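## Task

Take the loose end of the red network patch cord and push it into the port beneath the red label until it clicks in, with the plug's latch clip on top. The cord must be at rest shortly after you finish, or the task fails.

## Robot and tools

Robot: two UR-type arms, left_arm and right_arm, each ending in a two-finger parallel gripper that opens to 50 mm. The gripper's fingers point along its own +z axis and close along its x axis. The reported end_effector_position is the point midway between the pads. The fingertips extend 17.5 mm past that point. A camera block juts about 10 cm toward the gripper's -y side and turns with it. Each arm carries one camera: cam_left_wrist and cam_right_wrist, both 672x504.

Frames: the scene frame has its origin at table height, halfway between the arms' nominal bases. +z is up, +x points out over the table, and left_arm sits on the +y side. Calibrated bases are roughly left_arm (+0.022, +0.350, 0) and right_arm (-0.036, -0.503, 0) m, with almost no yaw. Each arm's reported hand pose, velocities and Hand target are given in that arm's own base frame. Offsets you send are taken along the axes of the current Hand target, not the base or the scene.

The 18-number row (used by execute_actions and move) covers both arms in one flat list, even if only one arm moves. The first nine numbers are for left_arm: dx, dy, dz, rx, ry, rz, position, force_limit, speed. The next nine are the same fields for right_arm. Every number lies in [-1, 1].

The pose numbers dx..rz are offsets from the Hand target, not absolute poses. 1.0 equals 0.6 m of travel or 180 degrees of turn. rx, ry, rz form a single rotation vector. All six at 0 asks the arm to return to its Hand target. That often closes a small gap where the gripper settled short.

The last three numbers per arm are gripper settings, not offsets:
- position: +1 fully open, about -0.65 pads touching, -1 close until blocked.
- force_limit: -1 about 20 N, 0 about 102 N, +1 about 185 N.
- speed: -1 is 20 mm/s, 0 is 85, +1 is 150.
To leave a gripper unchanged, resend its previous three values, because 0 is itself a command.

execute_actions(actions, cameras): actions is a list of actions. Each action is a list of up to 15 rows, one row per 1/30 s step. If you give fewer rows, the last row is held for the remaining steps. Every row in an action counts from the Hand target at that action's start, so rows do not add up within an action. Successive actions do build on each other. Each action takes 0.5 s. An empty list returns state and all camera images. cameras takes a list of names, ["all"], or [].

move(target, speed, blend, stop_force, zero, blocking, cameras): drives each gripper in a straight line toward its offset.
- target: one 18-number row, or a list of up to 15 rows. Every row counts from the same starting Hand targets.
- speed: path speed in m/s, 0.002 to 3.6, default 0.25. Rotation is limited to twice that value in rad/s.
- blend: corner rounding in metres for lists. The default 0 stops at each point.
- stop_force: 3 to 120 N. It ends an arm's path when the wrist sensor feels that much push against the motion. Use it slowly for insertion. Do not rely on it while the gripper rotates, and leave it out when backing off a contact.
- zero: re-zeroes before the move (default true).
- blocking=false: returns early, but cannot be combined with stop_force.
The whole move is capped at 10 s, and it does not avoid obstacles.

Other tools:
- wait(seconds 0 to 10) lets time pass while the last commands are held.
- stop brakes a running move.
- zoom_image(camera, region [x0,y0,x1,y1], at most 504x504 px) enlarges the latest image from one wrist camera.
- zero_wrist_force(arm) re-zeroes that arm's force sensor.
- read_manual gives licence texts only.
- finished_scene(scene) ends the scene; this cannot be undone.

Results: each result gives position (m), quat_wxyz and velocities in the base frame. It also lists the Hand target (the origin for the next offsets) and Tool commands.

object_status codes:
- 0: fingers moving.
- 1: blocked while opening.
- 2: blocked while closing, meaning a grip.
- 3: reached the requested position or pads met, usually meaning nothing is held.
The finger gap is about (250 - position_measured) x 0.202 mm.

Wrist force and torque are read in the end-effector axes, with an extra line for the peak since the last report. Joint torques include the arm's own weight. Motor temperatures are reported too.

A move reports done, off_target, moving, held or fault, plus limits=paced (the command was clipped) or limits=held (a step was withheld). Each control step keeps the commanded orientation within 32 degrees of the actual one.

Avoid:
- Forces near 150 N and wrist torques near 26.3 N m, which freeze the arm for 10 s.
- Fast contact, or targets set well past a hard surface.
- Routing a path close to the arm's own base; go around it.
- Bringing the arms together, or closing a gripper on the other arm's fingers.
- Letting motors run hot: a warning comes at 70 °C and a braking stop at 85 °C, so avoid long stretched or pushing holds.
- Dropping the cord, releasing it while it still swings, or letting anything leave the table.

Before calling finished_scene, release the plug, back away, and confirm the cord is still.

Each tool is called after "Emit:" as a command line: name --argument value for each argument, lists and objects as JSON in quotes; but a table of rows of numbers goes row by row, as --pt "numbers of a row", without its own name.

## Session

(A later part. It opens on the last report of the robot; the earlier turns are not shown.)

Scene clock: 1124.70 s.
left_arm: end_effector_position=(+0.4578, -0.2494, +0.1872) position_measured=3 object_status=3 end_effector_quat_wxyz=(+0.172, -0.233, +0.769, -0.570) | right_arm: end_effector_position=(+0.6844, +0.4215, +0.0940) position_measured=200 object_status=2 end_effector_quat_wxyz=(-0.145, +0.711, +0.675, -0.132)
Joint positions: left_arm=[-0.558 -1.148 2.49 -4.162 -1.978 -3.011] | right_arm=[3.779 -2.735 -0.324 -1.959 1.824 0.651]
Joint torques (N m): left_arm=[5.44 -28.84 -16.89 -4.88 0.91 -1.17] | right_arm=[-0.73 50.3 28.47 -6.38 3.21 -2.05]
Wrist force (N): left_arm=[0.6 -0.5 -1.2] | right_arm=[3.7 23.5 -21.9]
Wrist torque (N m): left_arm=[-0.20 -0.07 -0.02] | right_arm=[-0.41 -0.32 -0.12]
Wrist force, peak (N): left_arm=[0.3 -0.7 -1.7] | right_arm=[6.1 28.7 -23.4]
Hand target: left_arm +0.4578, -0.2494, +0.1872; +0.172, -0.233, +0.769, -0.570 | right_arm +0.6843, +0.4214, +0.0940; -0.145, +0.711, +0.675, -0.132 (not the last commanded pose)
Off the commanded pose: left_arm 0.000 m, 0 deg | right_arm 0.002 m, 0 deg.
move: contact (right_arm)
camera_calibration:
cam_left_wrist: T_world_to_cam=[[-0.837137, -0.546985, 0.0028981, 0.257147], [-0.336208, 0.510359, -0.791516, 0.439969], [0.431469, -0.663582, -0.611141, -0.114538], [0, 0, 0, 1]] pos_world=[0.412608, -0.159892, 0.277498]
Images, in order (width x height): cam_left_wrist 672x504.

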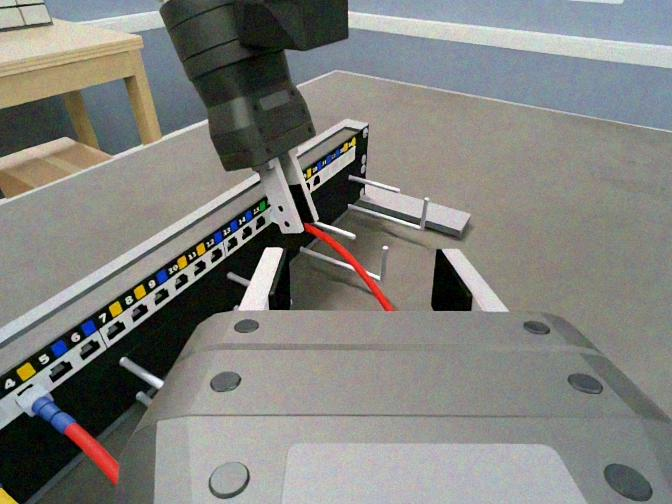

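Emit:
move --pt "0 0 0 0 0 0 1 1 1 0 -0.004 0.0016 0 0 0 -1 -0.2 -1" --speed 0.005 --stop_force 20 --cameras '["cam_left_wrist"]'

Emit:
zoom_image --camera "cam_left_wrist" --region '[262, 200, 312, 250]'

Scene clock: 1130.53 s.
left_arm: end_effector_position=(+0.4578, -0.2494, +0.1872) position_measured=3 object_status=3 end_effector_quat_wxyz=(+0.172, -0.233, +0.769, -0.570) | right_arm: end_effector_position=(+0.6823, +0.4220, +0.0940) position_measured=200 object_status=2 end_effector_quat_wxyz=(-0.145, +0.711, +0.675, -0.131)
Joint positions: left_arm=[-0.558 -1.148 2.49 -4.162 -1.978 -3.011] | right_arm=[3.781 -2.719 -0.356 -1.94 1.825 0.652]
Joint torques (N m): left_arm=[5.2 -28.24 -16.2 -5 0.52 -1.19] | right_arm=[30.08 64.98 -0.44 -7.34 4.55 2.55]
Wrist force (N): left_arm=[0.6 -0.3 -1.2] | right_arm=[5.1 35.0 -28.1]
Wrist torque (N m): left_arm=[-0.16 -0.06 -0.01] | right_arm=[-0.57 -0.31 -0.14]
Wrist force, peak (N): left_arm=[0.7 -0.6 -1.6] | right_arm=[-0.6 40.7 -29.3]
Hand target: left_arm +0.4578, -0.2494, +0.1872; +0.172, -0.233, +0.769, -0.570 | right_arm +0.6818, +0.4216, +0.0940; -0.145, +0.711, +0.675, -0.132
Off the commanded pose: left_arm 0.000 m, 0 deg | right_arm 0.001 m, 0 deg.
move: done
camera_calibration:
cam_left_wrist: T_world_to_cam=[[-0.837137, -0.546985, 0.0028981, 0.257147], [-0.336208, 0.510359, -0.791516, 0.439969], [0.431469, -0.663582, -0.611141, -0.114538], [0, 0, 0, 1]] pos_world=[0.412608, -0.159892, 0.277498]
Images, in order (width x height): cam_left_wrist 672x504.

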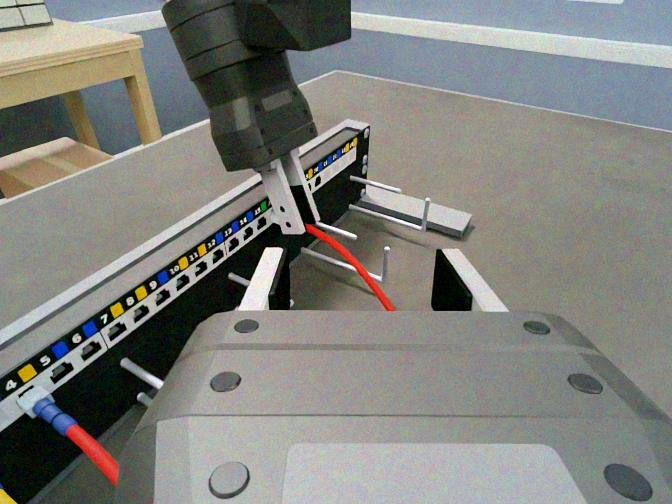

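Scaled by 10.080 from the camera's 672x504 image, which has a finer 960x720 frame.

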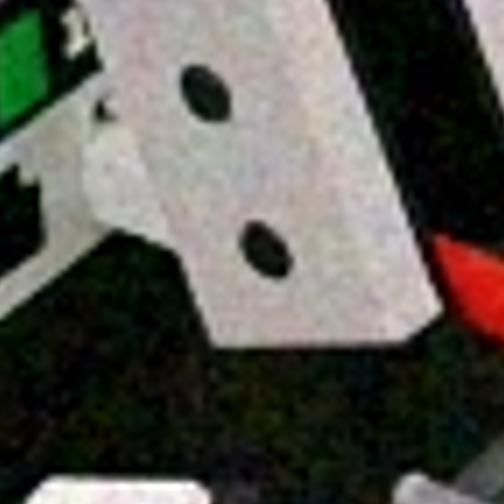

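Emit:
move --pt "0 0 0 0 0 0 1 1 1 0 0.0035 -0.002 0 0 0 -1 -0.2 -1" --speed 0.01

Emit:
wait --seconds 0.2

Scene clock: 1134.43 s.
left_arm: end_effector_position=(+0.4578, -0.2494, +0.1872) position_measured=3 object_status=3 end_effector_quat_wxyz=(+0.172, -0.233, +0.769, -0.570) | right_arm: end_effector_position=(+0.6841, +0.4215, +0.0943) position_measured=200 object_status=2 end_effector_quat_wxyz=(-0.145, +0.711, +0.675, -0.132)
Joint positions: left_arm=[-0.558 -1.148 2.49 -4.162 -1.978 -3.011] | right_arm=[3.779 -2.734 -0.325 -1.959 1.824 0.651]
Joint torques (N m): left_arm=[4.77 -28.27 -17.34 -5.06 0.45 -1.11] | right_arm=[-13.21 56.23 35.01 -1.75 -0.6 -2.39]
Wrist force (N): left_arm=[0.4 -0.8 -1.4] | right_arm=[4.6 3.0 -8.8]
Wrist torque (N m): left_arm=[-0.23 -0.04 -0.02] | right_arm=[-0.05 -0.32 -0.06]
Wrist force, peak (N): left_arm=[0.8 -0.7 -1.6] | right_arm=[4.7 36.4 -27.6]
Hand target: left_arm +0.4578, -0.2494, +0.1872; +0.172, -0.233, +0.769, -0.570 | right_arm +0.6842, +0.4214, +0.0943; -0.145, +0.711, +0.675, -0.132
Off the commanded pose: left_arm 0.000 m, 0 deg | right_arm 0.000 m, 0 deg.
move: done

Scene clock: 1134.63 s.
left_arm: end_effector_position=(+0.4578, -0.2494, +0.1872) position_measured=3 object_status=3 end_effector_quat_wxyz=(+0.172, -0.233, +0.769, -0.570) | right_arm: end_effector_position=(+0.6841, +0.4214, +0.0943) position_measured=200 object_status=2 end_effector_quat_wxyz=(-0.145, +0.711, +0.675, -0.132)
Joint positions: left_arm=[-0.558 -1.148 2.49 -4.162 -1.978 -3.011] | right_arm=[3.779 -2.734 -0.325 -1.959 1.824 0.651]
Joint torques (N m): left_arm=[5.22 -27.98 -16.01 -4.78 0.36 -0.95] | right_arm=[-13.25 56.03 35.12 -1.59 -0.79 -2.42]
Wrist force (N): left_arm=[0.3 -0.5 -1.2] | right_arm=[3.3 2.4 -8.6]
Wrist torque (N m): left_arm=[-0.19 -0.01 -0.02] | right_arm=[-0.04 -0.04 -0.08]
Wrist force, peak (N): left_arm=[0.7 -0.8 -1.4] | right_arm=[4.7 2.9 -8.6]
Hand target: left_arm +0.4578, -0.2494, +0.1872; +0.172, -0.233, +0.769, -0.570 | right_arm +0.6842, +0.4214, +0.0943; -0.145, +0.711, +0.675, -0.132
Tool commands: left_gripper/position=+1.0 left_gripper/force_limit=+1.0 left_gripper/speed=+1.0 right_gripper/position=-1.0 right_gripper/force_limit=-0.2 right_gripper/speed=-1.0
Off the commanded pose: left_arm 0.000 m, 0 deg | right_arm 0.000 m, 0 deg.
wait: 0.20 s; at rest by 0.17 s

Emit:
move --pt "0 0 0 0 0 0 1 1 1 0 0 0 0 0 0 0.1 -0.2 -1"

Emit:
move --pt "0 0 0 0 0 0 1 1 1 0 -0.028 -0.053 0 0 0 0.1 -0.2 -1" --pt "0 0 0 0 0 0 1 1 1 0 -0.12 -0.12 0 0 0 0.1 -0.2 -1" --speed 0.1 --blend '[0.01,0]'

Emit:
wait --seconds 1 --cameras '["cam_left_wrist","cam_right_wrist"]'

Emit:
zoom_image --camera "cam_left_wrist" --region '[240, 180, 320, 260]'

Scene clock: 1141.00 s.
left_arm: end_effector_position=(+0.4578, -0.2494, +0.1872) position_measured=3 object_status=3 end_effector_quat_wxyz=(+0.172, -0.233, +0.769, -0.570) | right_arm: end_effector_position=(+0.6842, +0.4214, +0.0942) position_measured=138 object_status=3 end_effector_quat_wxyz=(-0.145, +0.711, +0.675, -0.132)
Joint positions: left_arm=[-0.558 -1.148 2.49 -4.162 -1.978 -3.011] | right_arm=[3.779 -2.734 -0.325 -1.959 1.824 0.651]
Joint torques (N m): left_arm=[5.26 -28.56 -17.19 -5.02 0.54 -0.73] | right_arm=[-11.08 73.01 40.22 3.89 0.5 -2.41]
Wrist force (N): left_arm=[0.4 -0.5 -1.1] | right_arm=[0.1 1.2 -0.3]
Wrist torque (N m): left_arm=[-0.21 -0.03 -0.01] | right_arm=[0.19 -0.02 0.02]
Wrist force, peak (N): left_arm=[0.8 -0.8 -1.6] | right_arm=[3.6 2.1 -8.6]
Hand target: left_arm +0.4578, -0.2494, +0.1872; +0.172, -0.233, +0.769, -0.570 | right_arm +0.6842, +0.4214, +0.0943; -0.145, +0.711, +0.675, -0.132
Off the commanded pose: left_arm 0.000 m, 0 deg | right_arm 0.000 m, 0 deg.
move: done

Scene clock: 1142.57 s.
left_arm: end_effector_position=(+0.4578, -0.2494, +0.1872) position_measured=3 object_status=3 end_effector_quat_wxyz=(+0.172, -0.233, +0.769, -0.570) | right_arm: end_effector_position=(+0.6454, +0.4228, +0.1884) position_measured=138 object_status=3 end_effector_quat_wxyz=(-0.145, +0.711, +0.675, -0.132)
Joint positions: left_arm=[-0.558 -1.148 2.49 -4.162 -1.978 -3.011] | right_arm=[3.808 -2.586 -0.375 -2.049 1.833 0.679]
Joint torques (N m): left_arm=[5.5 -28.75 -16.63 -5.05 0.36 -1.11] | right_arm=[14.45 77.89 14.68 3.91 1.95 2.3]
Wrist force (N): left_arm=[0.5 -0.4 -1.2] | right_arm=[0.0 1.3 0.1]
Wrist torque (N m): left_arm=[-0.18 -0.06 -0.02] | right_arm=[0.21 -0.08 -0.07]
Wrist force, peak (N): left_arm=[0.4 -0.8 -1.7] | right_arm=[0.3 1.8 0.7]
Hand target: left_arm +0.4578, -0.2494, +0.1872; +0.172, -0.233, +0.769, -0.570 | right_arm +0.6454, +0.4228, +0.1884; -0.145, +0.711, +0.675, -0.132
Off the commanded pose: left_arm 0.000 m, 0 deg | right_arm 0.000 m, 0 deg.
move: done

Scene clock: 1143.57 s.
left_arm: end_effector_position=(+0.4578, -0.2494, +0.1872) position_measured=3 object_status=3 end_effector_quat_wxyz=(+0.172, -0.233, +0.769, -0.570) | right_arm: end_effector_position=(+0.6454, +0.4228, +0.1884) position_measured=138 object_status=3 end_effector_quat_wxyz=(-0.145, +0.711, +0.675, -0.132)
Joint positions: left_arm=[-0.558 -1.148 2.49 -4.162 -1.978 -3.011] | right_arm=[3.808 -2.586 -0.375 -2.049 1.833 0.679]
Joint torques (N m): left_arm=[5.75 -28.53 -16.44 -5.08 0.38 -1.13] | right_arm=[15 77.86 15.65 3.89 1.99 2.6]
Wrist force (N): left_arm=[0.5 -0.5 -1.4] | right_arm=[0.1 1.3 -0.1]
Wrist torque (N m): left_arm=[-0.19 -0.04 -0.01] | right_arm=[0.19 -0.09 -0.07]
Wrist force, peak (N): left_arm=[0.4 -0.6 -1.7] | right_arm=[0.1 1.5 0.0]
Hand target: left_arm +0.4578, -0.2494, +0.1872; +0.172, -0.233, +0.769, -0.570 | right_arm +0.6454, +0.4228, +0.1884; -0.145, +0.711, +0.675, -0.132
Tool commands: left_gripper/position=+1.0 left_gripper/force_limit=+1.0 left_gripper/speed=+1.0 right_gripper/position=+0.1 right_gripper/force_limit=-0.2 right_gripper/speed=-1.0
Off the commanded pose: left_arm 0.000 m, 0 deg | right_arm 0.000 m, 0 deg.
wait: 1.00 s; at rest by 0.17 s
camera_calibration:
cam_left_wrist: T_world_to_cam=[[-0.837137, -0.546985, 0.0028981, 0.257147], [-0.336208, 0.510359, -0.791516, 0.439969], [0.431469, -0.663582, -0.611141, -0.114538], [0, 0, 0, 1]] pos_world=[0.412608, -0.159892, 0.277498]
cam_right_wrist: T_world_to_cam=[[0.0529112, 0.998599, -0.000190675, -0.45055], [0.997892, -0.0528809, -0.0376309, -0.593531], [-0.0375882, 0.00180082, -0.999292, 0.336837], [0, 0, 0, 1]] pos_world=[0.628779, 0.417926, 0.314178]

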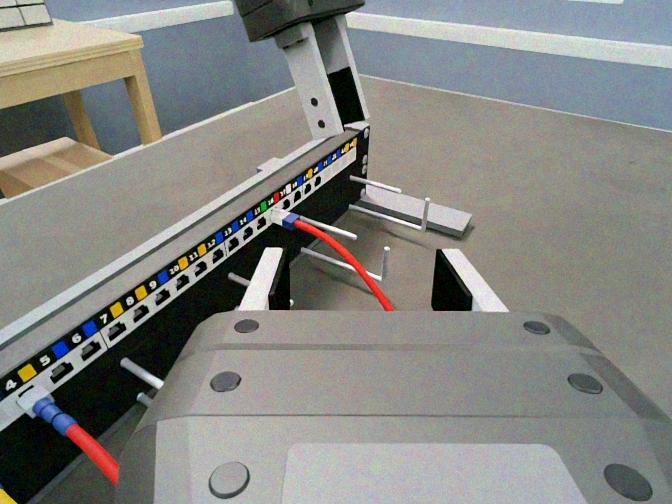

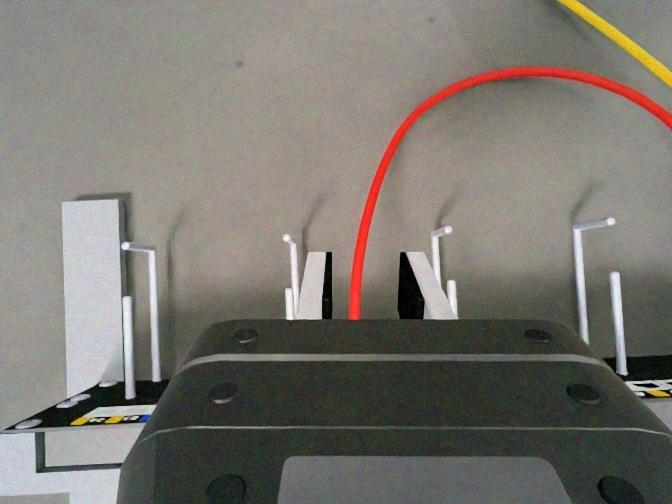

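Scaled by 6.300 from the camera's 672x504 image, which has a finer 960x720 frame.

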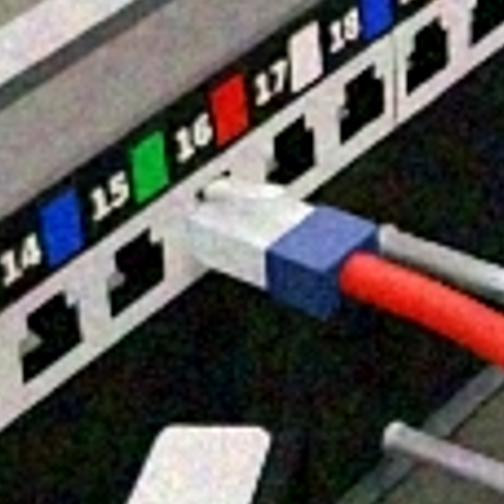

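Emit:
zoom_image --camera "cam_left_wrist" --region '[0, 360, 80, 440]'

Emit:
zoom_image --camera "cam_left_wrist" --region '[262, 196, 302, 236]'

Scaled by 6.300 from the camera's 672x504 image, which has a finer 960x720 frame.

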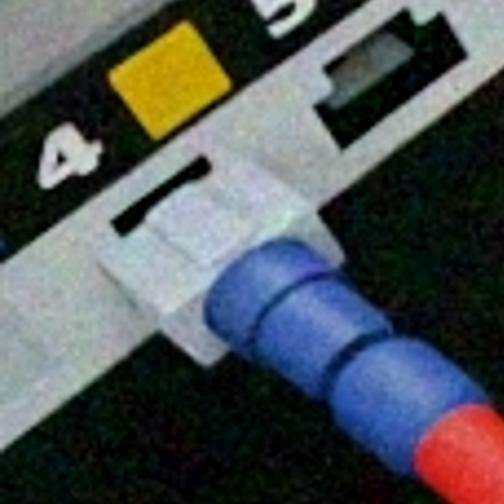

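Scaled by 12.600 from the camera's 672x504 image, which has a finer 960x720 frame.

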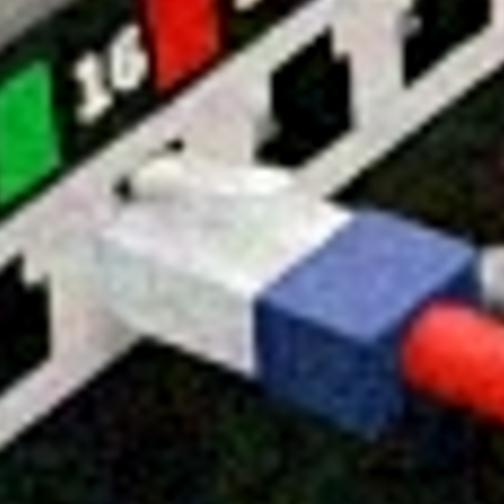

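Emit:
move --pt "0 0 0 0 0 0 1 1 1 0 0 0 -0.1257 0 0 0.1 -0.2 -1" --speed 0.2

Emit:
execute_actions --actions '[]'

Emit:
zoom_image --camera "cam_right_wrist" --region '[290, 200, 410, 320]'

Scene clock: 1159.77 s.
left_arm: end_effector_position=(+0.4578, -0.2494, +0.1872) position_measured=3 object_status=3 end_effector_quat_wxyz=(+0.172, -0.233, +0.769, -0.570) | right_arm: end_effector_position=(+0.6454, +0.4228, +0.1884) position_measured=138 object_status=3 end_effector_quat_wxyz=(-0.003, +0.726, +0.688, +0.003)
Joint positions: left_arm=[-0.558 -1.148 2.49 -4.162 -1.978 -3.011] | right_arm=[3.893 -2.257 -0.998 -1.451 1.576 0.806]
Joint torques (N m): left_arm=[4.53 -28.53 -16.06 -5.34 0.54 -1.19] | right_arm=[15.33 68.28 17.7 4.56 -1.41 2.42]
Wrist force (N): left_arm=[0.5 -1.0 -1.5] | right_arm=[-0.1 1.6 0.5]
Wrist torque (N m): left_arm=[-0.27 -0.05 -0.02] | right_arm=[0.13 -0.10 -0.15]
Wrist force, peak (N): left_arm=[0.5 -0.3 -1.8] | right_arm=[0.1 1.8 0.2]
Hand target: left_arm +0.4578, -0.2494, +0.1872; +0.172, -0.233, +0.769, -0.570 | right_arm +0.6454, +0.4228, +0.1884; -0.002, +0.726, +0.688, +0.003
Off the commanded pose: left_arm 0.000 m, 0 deg | right_arm 0.000 m, 0 deg.
move: done

Scene clock: 1159.77 s.
left_arm: end_effector_position=(+0.4578, -0.2494, +0.1872) position_measured=3 object_status=3 end_effector_quat_wxyz=(+0.172, -0.233, +0.769, -0.570) | right_arm: end_effector_position=(+0.6454, +0.4228, +0.1884) position_measured=138 object_status=3 end_effector_quat_wxyz=(-0.003, +0.726, +0.688, +0.003)
Joint positions: left_arm=[-0.558 -1.148 2.49 -4.162 -1.978 -3.011] | right_arm=[3.893 -2.257 -0.998 -1.451 1.576 0.806]
Joint velocities: within noise
Joint torques (N m): left_arm=[4.53 -28.53 -16.06 -5.34 0.54 -1.19] | right_arm=[15.33 68.28 17.7 4.56 -1.41 2.42]
Motor temperatures (°C): left_arm=[32 40 41 42 38 35] | right_arm=[36 40 32 40 39 37]
Wrist force (N): left_arm=[0.5 -1.0 -1.5] | right_arm=[-0.1 1.6 0.5]
Wrist torque (N m): left_arm=[-0.27 -0.05 -0.02] | right_arm=[0.13 -0.10 -0.15]
Wrist force, peak (N): left_arm=[0.5 -1.0 -1.5] | right_arm=[-0.1 1.6 0.5]
Hand target: left_arm +0.4578, -0.2494, +0.1872; +0.172, -0.233, +0.769, -0.570 | right_arm +0.6454, +0.4228, +0.1884; -0.002, +0.726, +0.688, +0.003
Tool commands: left_gripper/position=+1.0 left_gripper/force_limit=+1.0 left_gripper/speed=+1.0 right_gripper/position=+0.1 right_gripper/force_limit=-0.2 right_gripper/speed=-1.0
Off the commanded pose: left_arm 0.000 m, 0 deg | right_arm 0.000 m, 0 deg.
camera_calibration:
cam_left_wrist: T_world_to_cam=[[-0.837137, -0.546985, 0.0028981, 0.257147], [-0.336208, 0.510359, -0.791516, 0.439969], [0.431469, -0.663582, -0.611141, -0.114538], [0, 0, 0, 1]] pos_world=[0.412608, -0.159892, 0.277498]
cam_right_wrist: T_world_to_cam=[[0.0560797, 0.998426, 0.0000057629, -0.452554], [0.9354, -0.0525417, 0.349665, -0.62635], [0.349115, -0.0196037, -0.936875, 0.0845635], [0, 0, 0, 1]] pos_world=[0.581744, 0.42059, 0.29824]

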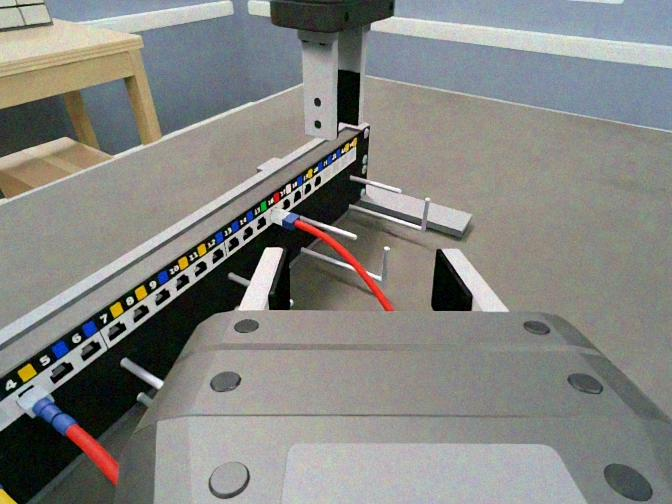

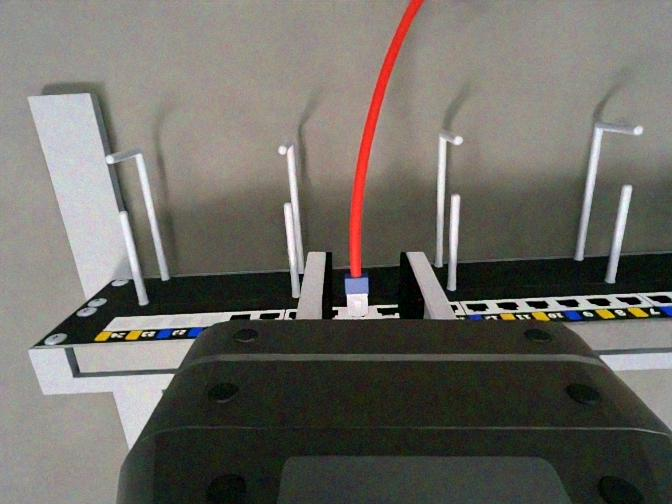

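Scaled by 4.200 from the camera's 672x504 image, which has a finer 960x720 frame.

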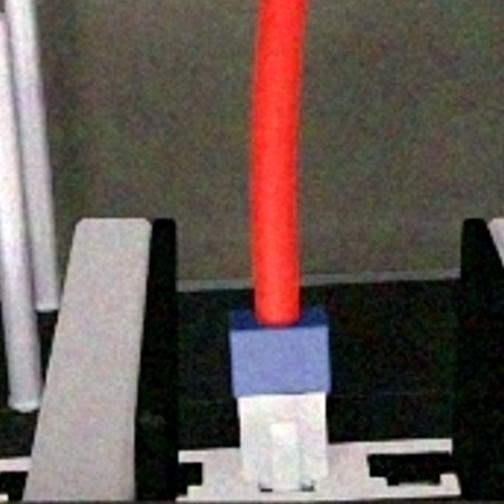

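Emit:
move --pt "0 0 0 0 0 0 1 1 1 0.001 0.0627 0.08 0 0 0 0.1 -0.2 -1" --pt "0 0 0 0 0 0 1 1 1 0.001 0.0627 0.1625 0 0 0 0.1 -0.2 -1" --speed 0.08 --stop_force 8

Emit:
move --pt "0 0 0 0 0 0 1 1 1 0 0 0 0 0 0 -1 -0.2 -1" --cameras '["cam_left_wrist","cam_right_wrist"]'

Emit:
zoom_image --camera "cam_left_wrist" --region '[252, 190, 302, 240]'

Emit:
zoom_image --camera "cam_right_wrist" --region '[320, 230, 420, 330]'

Scene clock: 1167.63 s.
left_arm: end_effector_position=(+0.4578, -0.2494, +0.1872) position_measured=3 object_status=3 end_effector_quat_wxyz=(+0.172, -0.233, +0.769, -0.570) | right_arm: end_effector_position=(+0.6831, +0.4221, +0.0910) position_measured=138 object_status=3 end_effector_quat_wxyz=(-0.002, +0.726, +0.688, +0.003)
Joint positions: left_arm=[-0.558 -1.148 2.49 -4.162 -1.978 -3.011] | right_arm=[3.86 -2.395 -1.009 -1.303 1.576 0.773]
Joint torques (N m): left_arm=[5.8 -28.98 -16.56 -5 0.81 -1.01] | right_arm=[15.11 54.73 16.25 4.75 -0.92 2.13]
Wrist force (N): left_arm=[0.7 -0.6 -1.4] | right_arm=[-0.2 1.2 0.5]
Wrist torque (N m): left_arm=[-0.20 -0.08 -0.02] | right_arm=[0.04 -0.08 -0.09]
Wrist force, peak (N): left_arm=[0.5 -0.5 -1.9] | right_arm=[0.0 2.0 0.6]
Hand target: left_arm +0.4578, -0.2494, +0.1872; +0.172, -0.233, +0.769, -0.570 | right_arm +0.6831, +0.4221, +0.0910; -0.002, +0.726, +0.688, +0.003
Off the commanded pose: left_arm 0.000 m, 0 deg | right_arm 0.000 m, 0 deg.
move: done

Scene clock: 1168.47 s.
left_arm: end_effector_position=(+0.4578, -0.2494, +0.1872) position_measured=3 object_status=3 end_effector_quat_wxyz=(+0.172, -0.233, +0.769, -0.570) | right_arm: end_effector_position=(+0.6831, +0.4221, +0.0909) position_measured=195 object_status=2 end_effector_quat_wxyz=(-0.002, +0.726, +0.688, +0.003)
Joint positions: left_arm=[-0.558 -1.148 2.49 -4.162 -1.978 -3.011] | right_arm=[3.86 -2.395 -1.009 -1.303 1.576 0.773]
Joint torques (N m): left_arm=[4.13 -28.36 -16.52 -4.98 0.66 -1.03] | right_arm=[14.51 54.7 17.32 4.65 -0.93 2.2]
Wrist force (N): left_arm=[0.6 -0.5 -1.0] | right_arm=[0.4 1.1 0.2]
Wrist torque (N m): left_arm=[-0.21 -0.07 -0.01] | right_arm=[0.04 -0.05 -0.13]
Wrist force, peak (N): left_arm=[0.7 -0.7 -1.5] | right_arm=[-0.4 1.3 0.4]
Hand target: left_arm +0.4578, -0.2494, +0.1872; +0.172, -0.233, +0.769, -0.570 | right_arm +0.6831, +0.4221, +0.0910; -0.002, +0.726, +0.688, +0.003
Off the commanded pose: left_arm 0.000 m, 0 deg | right_arm 0.000 m, 0 deg.
move: done
camera_calibration:
cam_left_wrist: T_world_to_cam=[[-0.837137, -0.546985, 0.0028981, 0.257147], [-0.336208, 0.510359, -0.791516, 0.439969], [0.431469, -0.663582, -0.611141, -0.114538], [0, 0, 0, 1]] pos_world=[0.412608, -0.159892, 0.277498]
cam_right_wrist: T_world_to_cam=[[0.0560776, 0.998426, 0.0000110696, -0.453969], [0.935368, -0.0525397, 0.349752, -0.627557], [0.349202, -0.0196029, -0.936842, -0.0200187], [0, 0, 0, 1]] pos_world=[0.619445, 0.41989, 0.20074]

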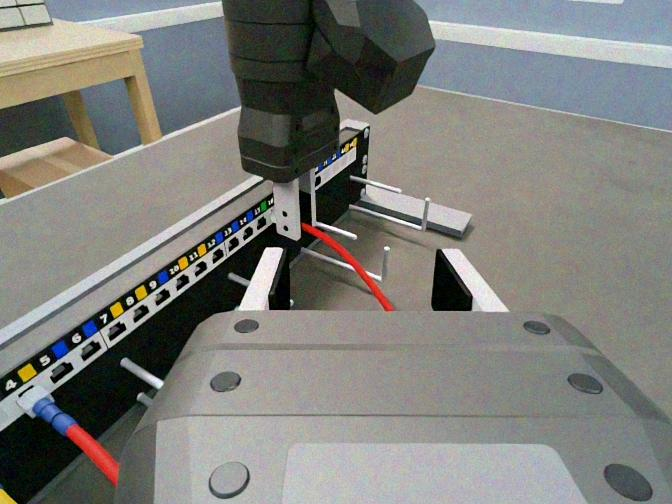

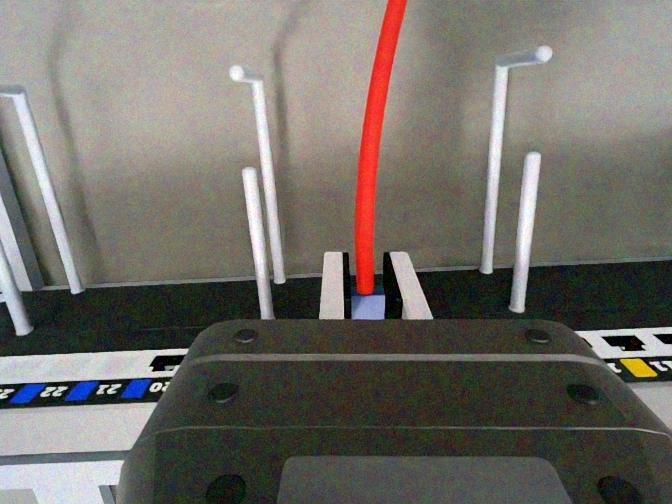

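Scaled by 10.080 from the camera's 672x504 image, which has a finer 960x720 frame.

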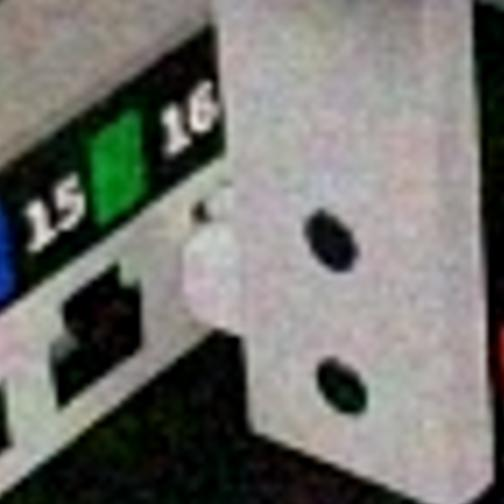

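Scaled by 5.040 from the camera's 672x504 image, which has a finer 960x720 frame.

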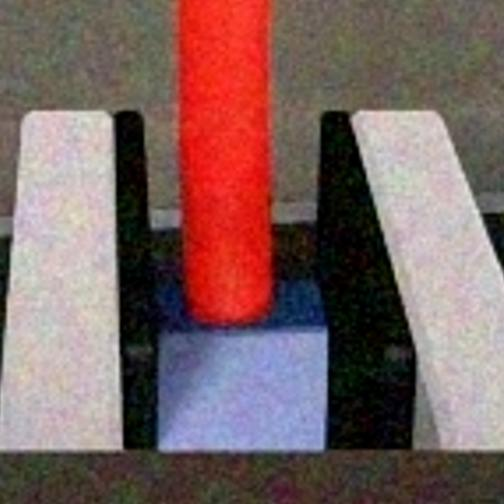

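Emit:
move --pt "0 0 0 0 0 0 1 1 1 0 0.008 0 0 0 0 -1 -0.2 -1" --speed 0.01 --stop_force 50

Emit:
move --pt "0 0 0 0 0 0 1 1 1 0 -0.004 0 0 0 0 -1 -0.2 -1" --speed 0.005

Emit:
move --pt "0 0 0 0 0 0 1 1 1 0 -0.006 0 0 0 0 -1 -0.2 -1" --speed 0.005 --stop_force 35 --cameras '["cam_left_wrist"]'

Emit:
zoom_image --camera "cam_left_wrist" --region '[252, 190, 302, 240]'

Scene clock: 1173.87 s.
left_arm: end_effector_position=(+0.4578, -0.2494, +0.1872) position_measured=3 object_status=3 end_effector_quat_wxyz=(+0.172, -0.233, +0.769, -0.570) | right_arm: end_effector_position=(+0.6879, +0.4219, +0.0910) position_measured=195 object_status=2 end_effector_quat_wxyz=(-0.002, +0.726, +0.688, +0.003)
Joint positions: left_arm=[-0.558 -1.148 2.49 -4.162 -1.978 -3.011] | right_arm=[3.856 -2.406 -0.989 -1.312 1.576 0.769]
Joint torques (N m): left_arm=[4.89 -28.29 -14.76 -5.02 0.52 -1.17] | right_arm=[-30.61 53.07 46.93 6.15 -7.78 -2.43]
Wrist force (N): left_arm=[0.3 -0.8 -1.2] | right_arm=[0.1 -32.2 -4.8]
Wrist torque (N m): left_arm=[-0.24 -0.03 -0.02] | right_arm=[0.36 -0.05 -0.15]
Wrist force, peak (N): left_arm=[0.8 -0.5 -1.7] | right_arm=[-5.9 -38.8 -8.2]
Hand target: left_arm +0.4578, -0.2494, +0.1872; +0.172, -0.233, +0.769, -0.570 | right_arm +0.6879, +0.4219, +0.0910; -0.002, +0.726, +0.688, +0.003
Off the commanded pose: left_arm 0.000 m, 0 deg | right_arm 0.000 m, 0 deg.
move: done

Scene clock: 1174.60 s.
left_arm: end_effector_position=(+0.4578, -0.2494, +0.1872) position_measured=3 object_status=3 end_effector_quat_wxyz=(+0.172, -0.233, +0.769, -0.570) | right_arm: end_effector_position=(+0.6856, +0.4219, +0.0910) position_measured=195 object_status=2 end_effector_quat_wxyz=(-0.002, +0.726, +0.688, +0.003)
Joint positions: left_arm=[-0.558 -1.148 2.49 -4.162 -1.978 -3.011] | right_arm=[3.858 -2.401 -0.999 -1.307 1.576 0.771]
Joint torques (N m): left_arm=[5.7 -29.51 -15.4 -5.23 0.38 -0.98] | right_arm=[19.38 71.55 12.23 2.15 2.52 2.45]
Wrist force (N): left_arm=[0.7 -0.9 -1.5] | right_arm=[2.9 12.7 -0.5]
Wrist torque (N m): left_arm=[-0.26 -0.08 -0.02] | right_arm=[-0.04 -0.05 -0.25]
Wrist force, peak (N): left_arm=[0.6 -0.6 -1.7] | right_arm=[0.3 -32.4 -5.0]
Hand target: left_arm +0.4578, -0.2494, +0.1872; +0.172, -0.233, +0.769, -0.570 | right_arm +0.6855, +0.4220, +0.0910; -0.002, +0.726, +0.688, +0.003
Off the commanded pose: left_arm 0.000 m, 0 deg | right_arm 0.000 m, 0 deg.
move: done

Scene clock: 1176.07 s.
left_arm: end_effector_position=(+0.4578, -0.2494, +0.1872) position_measured=3 object_status=3 end_effector_quat_wxyz=(+0.172, -0.233, +0.769, -0.570) | right_arm: end_effector_position=(+0.6819, +0.4222, +0.0910) position_measured=195 object_status=2 end_effector_quat_wxyz=(-0.002, +0.726, +0.688, +0.003)
Joint positions: left_arm=[-0.558 -1.148 2.49 -4.162 -1.978 -3.011] | right_arm=[3.861 -2.392 -1.013 -1.3 1.576 0.774]
Joint torques (N m): left_arm=[4.58 -27.81 -16.67 -5.01 0.51 -1.12] | right_arm=[30.69 66.18 3.58 -1.58 7.27 2.57]
Wrist force (N): left_arm=[0.6 -0.2 -1.5] | right_arm=[1.2 33.7 -4.4]
Wrist torque (N m): left_arm=[-0.15 -0.05 -0.01] | right_arm=[-0.31 -0.06 -0.20]
Wrist force, peak (N): left_arm=[0.5 -0.7 -1.7] | right_arm=[4.3 38.0 -3.8]
Hand target: left_arm +0.4578, -0.2494, +0.1872; +0.172, -0.233, +0.769, -0.570 | right_arm +0.6819, +0.4222, +0.0910; -0.002, +0.726, +0.688, +0.003
Off the commanded pose: left_arm 0.000 m, 0 deg | right_arm 0.000 m, 0 deg.
move: done
camera_calibration:
cam_left_wrist: T_world_to_cam=[[-0.837137, -0.546985, 0.0028981, 0.257147], [-0.336208, 0.510359, -0.791516, 0.439969], [0.431469, -0.663582, -0.611141, -0.114538], [0, 0, 0, 1]] pos_world=[0.412608, -0.159892, 0.277498]
Images, in order (width x height): cam_left_wrist 672x504.

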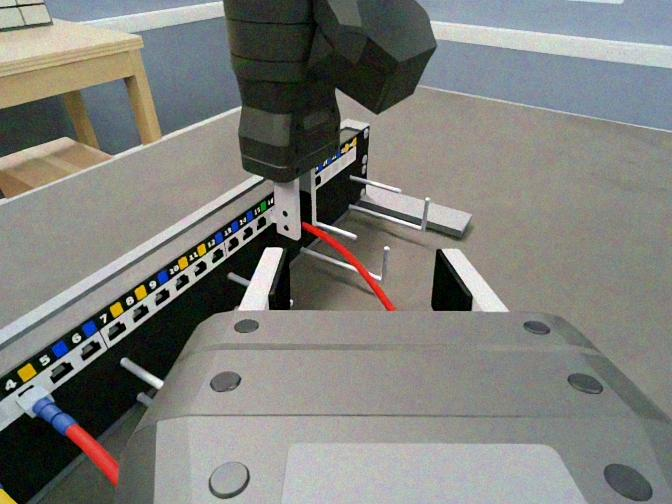

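Scaled by 10.080 from the camera's 672x504 image, which has a finer 960x720 frame.

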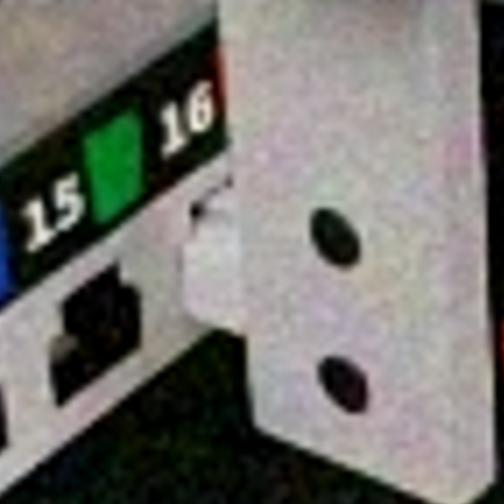

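Emit:
move --pt "0 0 0 0 0 0 1 1 1 0 0.0023 0 0 0 0 -1 -0.2 -1" --speed 0.01

Emit:
move --pt "0 0 0 0 0 0 1 1 1 0 0 0 0 0 0 0.1 -0.2 -1"

Emit:
move --pt "0 0 0 0 0 0 1 1 1 0 -0.008 -0.07 0 0 0 0.1 -0.2 -1" --pt "0 0 0 0 0 0 1 1 1 0 -0.05 -0.16 0 0 0 0.1 -0.2 -1" --speed 0.1 --blend '[0.01,0]'

Emit:
wait --seconds 2 --cameras '["cam_left_wrist"]'

Emit:
zoom_image --camera "cam_left_wrist" --region '[252, 190, 312, 250]'

Scene clock: 1184.50 s.
left_arm: end_effector_position=(+0.4578, -0.2494, +0.1872) position_measured=3 object_status=3 end_effector_quat_wxyz=(+0.172, -0.233, +0.769, -0.570) | right_arm: end_effector_position=(+0.6831, +0.4222, +0.0909) position_measured=195 object_status=2 end_effector_quat_wxyz=(-0.003, +0.726, +0.688, +0.003)
Joint positions: left_arm=[-0.558 -1.148 2.49 -4.162 -1.978 -3.011] | right_arm=[3.86 -2.396 -1.008 -1.303 1.576 0.773]
Joint torques (N m): left_arm=[5.57 -27.94 -15.35 -5.06 0.56 -1.04] | right_arm=[-10.1 52.86 38.94 -0.43 1.78 -2.57]
Wrist force (N): left_arm=[0.7 -0.9 -1.5] | right_arm=[-0.6 7.4 -1.4]
Wrist torque (N m): left_arm=[-0.26 -0.08 -0.01] | right_arm=[-0.03 -0.06 -0.15]
Wrist force, peak (N): left_arm=[0.5 -0.6 -1.8] | right_arm=[1.4 34.0 -4.4]
Hand target: left_arm +0.4578, -0.2494, +0.1872; +0.172, -0.233, +0.769, -0.570 | right_arm +0.6832, +0.4221, +0.0910; -0.002, +0.726, +0.688, +0.003
Off the commanded pose: left_arm 0.000 m, 0 deg | right_arm 0.000 m, 0 deg.
move: done

Scene clock: 1185.33 s.
left_arm: end_effector_position=(+0.4578, -0.2494, +0.1872) position_measured=3 object_status=3 end_effector_quat_wxyz=(+0.172, -0.233, +0.769, -0.570) | right_arm: end_effector_position=(+0.6832, +0.4221, +0.0909) position_measured=138 object_status=3 end_effector_quat_wxyz=(-0.002, +0.726, +0.688, +0.003)
Joint positions: left_arm=[-0.558 -1.148 2.49 -4.162 -1.978 -3.011] | right_arm=[3.86 -2.396 -1.008 -1.303 1.576 0.773]
Joint torques (N m): left_arm=[5.29 -28.36 -16 -5 0.42 -1.06] | right_arm=[-11.6 60.41 39.93 4.77 -1.32 -2.49]
Wrist force (N): left_arm=[0.3 -0.4 -1.0] | right_arm=[-0.8 0.0 0.2]
Wrist torque (N m): left_arm=[-0.18 -0.03 -0.02] | right_arm=[-0.15 0.03 -0.12]
Wrist force, peak (N): left_arm=[0.8 -0.7 -1.4] | right_arm=[-0.6 6.8 -1.2]
Hand target: left_arm +0.4578, -0.2494, +0.1872; +0.172, -0.233, +0.769, -0.570 | right_arm +0.6832, +0.4221, +0.0910; -0.002, +0.726, +0.688, +0.003
Off the commanded pose: left_arm 0.000 m, 0 deg | right_arm 0.000 m, 0 deg.
move: done

Scene clock: 1186.80 s.
left_arm: end_effector_position=(+0.4578, -0.2494, +0.1872) position_measured=3 object_status=3 end_effector_quat_wxyz=(+0.172, -0.233, +0.769, -0.570) | right_arm: end_effector_position=(+0.6532, +0.4230, +0.1868) position_measured=138 object_status=3 end_effector_quat_wxyz=(-0.002, +0.726, +0.688, +0.003)
Joint positions: left_arm=[-0.558 -1.148 2.49 -4.162 -1.978 -3.011] | right_arm=[3.887 -2.276 -0.969 -1.461 1.576 0.799]
Joint torques (N m): left_arm=[5.41 -28.93 -13.77 -5.16 0.66 -1.14] | right_arm=[15.23 69.44 41.94 0.81 -1.42 2.52]
Wrist force (N): left_arm=[0.5 -0.7 -1.1] | right_arm=[-0.6 0.3 0.5]
Wrist torque (N m): left_arm=[-0.24 -0.04 -0.02] | right_arm=[-0.08 -0.02 -0.16]
Wrist force, peak (N): left_arm=[1.1 -0.3 -1.8] | right_arm=[-0.4 0.1 1.8]
Hand target: left_arm +0.4578, -0.2494, +0.1872; +0.172, -0.233, +0.769, -0.570 | right_arm +0.6532, +0.4230, +0.1869; -0.002, +0.726, +0.688, +0.003
Off the commanded pose: left_arm 0.000 m, 0 deg | right_arm 0.000 m, 0 deg.
move: done

Scene clock: 1188.80 s.
left_arm: end_effector_position=(+0.4578, -0.2494, +0.1872) position_measured=3 object_status=3 end_effector_quat_wxyz=(+0.172, -0.233, +0.769, -0.570) | right_arm: end_effector_position=(+0.6532, +0.4230, +0.1869) position_measured=138 object_status=3 end_effector_quat_wxyz=(-0.002, +0.726, +0.688, +0.003)
Joint positions: left_arm=[-0.558 -1.148 2.49 -4.162 -1.978 -3.011] | right_arm=[3.887 -2.276 -0.969 -1.461 1.576 0.799]
Joint torques (N m): left_arm=[5.19 -27.68 -16.55 -5.21 0.52 -1.11] | right_arm=[14.76 68.39 40.68 0.96 -1.29 2.41]
Wrist force (N): left_arm=[0.6 -0.4 -1.5] | right_arm=[-0.6 0.0 0.4]
Wrist torque (N m): left_arm=[-0.18 -0.06 -0.02] | right_arm=[-0.11 -0.02 -0.16]
Wrist force, peak (N): left_arm=[0.7 -0.5 -1.8] | right_arm=[-0.8 0.2 0.8]
Hand target: left_arm +0.4578, -0.2494, +0.1872; +0.172, -0.233, +0.769, -0.570 | right_arm +0.6532, +0.4230, +0.1869; -0.002, +0.726, +0.688, +0.003
Tool commands: left_gripper/position=+1.0 left_gripper/force_limit=+1.0 left_gripper/speed=+1.0 right_gripper/position=+0.1 right_gripper/force_limit=-0.2 right_gripper/speed=-1.0
Off the commanded pose: left_arm 0.000 m, 0 deg | right_arm 0.000 m, 0 deg.
wait: 2.00 s; at rest by 0.17 s
camera_calibration:
cam_left_wrist: T_world_to_cam=[[-0.837137, -0.546985, 0.0028981, 0.257147], [-0.336208, 0.510359, -0.791516, 0.439969], [0.431469, -0.663582, -0.611141, -0.114538], [0, 0, 0, 1]] pos_world=[0.412608, -0.159892, 0.277498]
Images, in order (width x height): cam_left_wrist 672x504.

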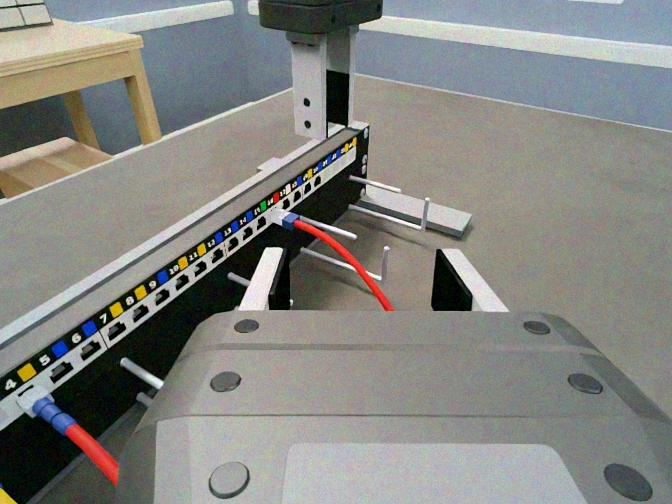

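Scaled by 8.400 from the camera's 672x504 image, which has a finer 960x720 frame.

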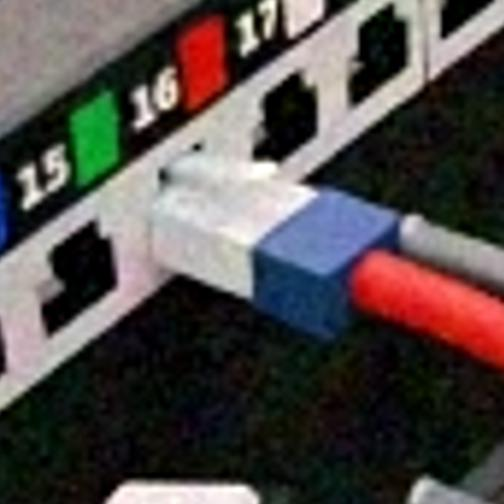

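Emit:
finished_scene --scene 2

The scene is finished: the task was done.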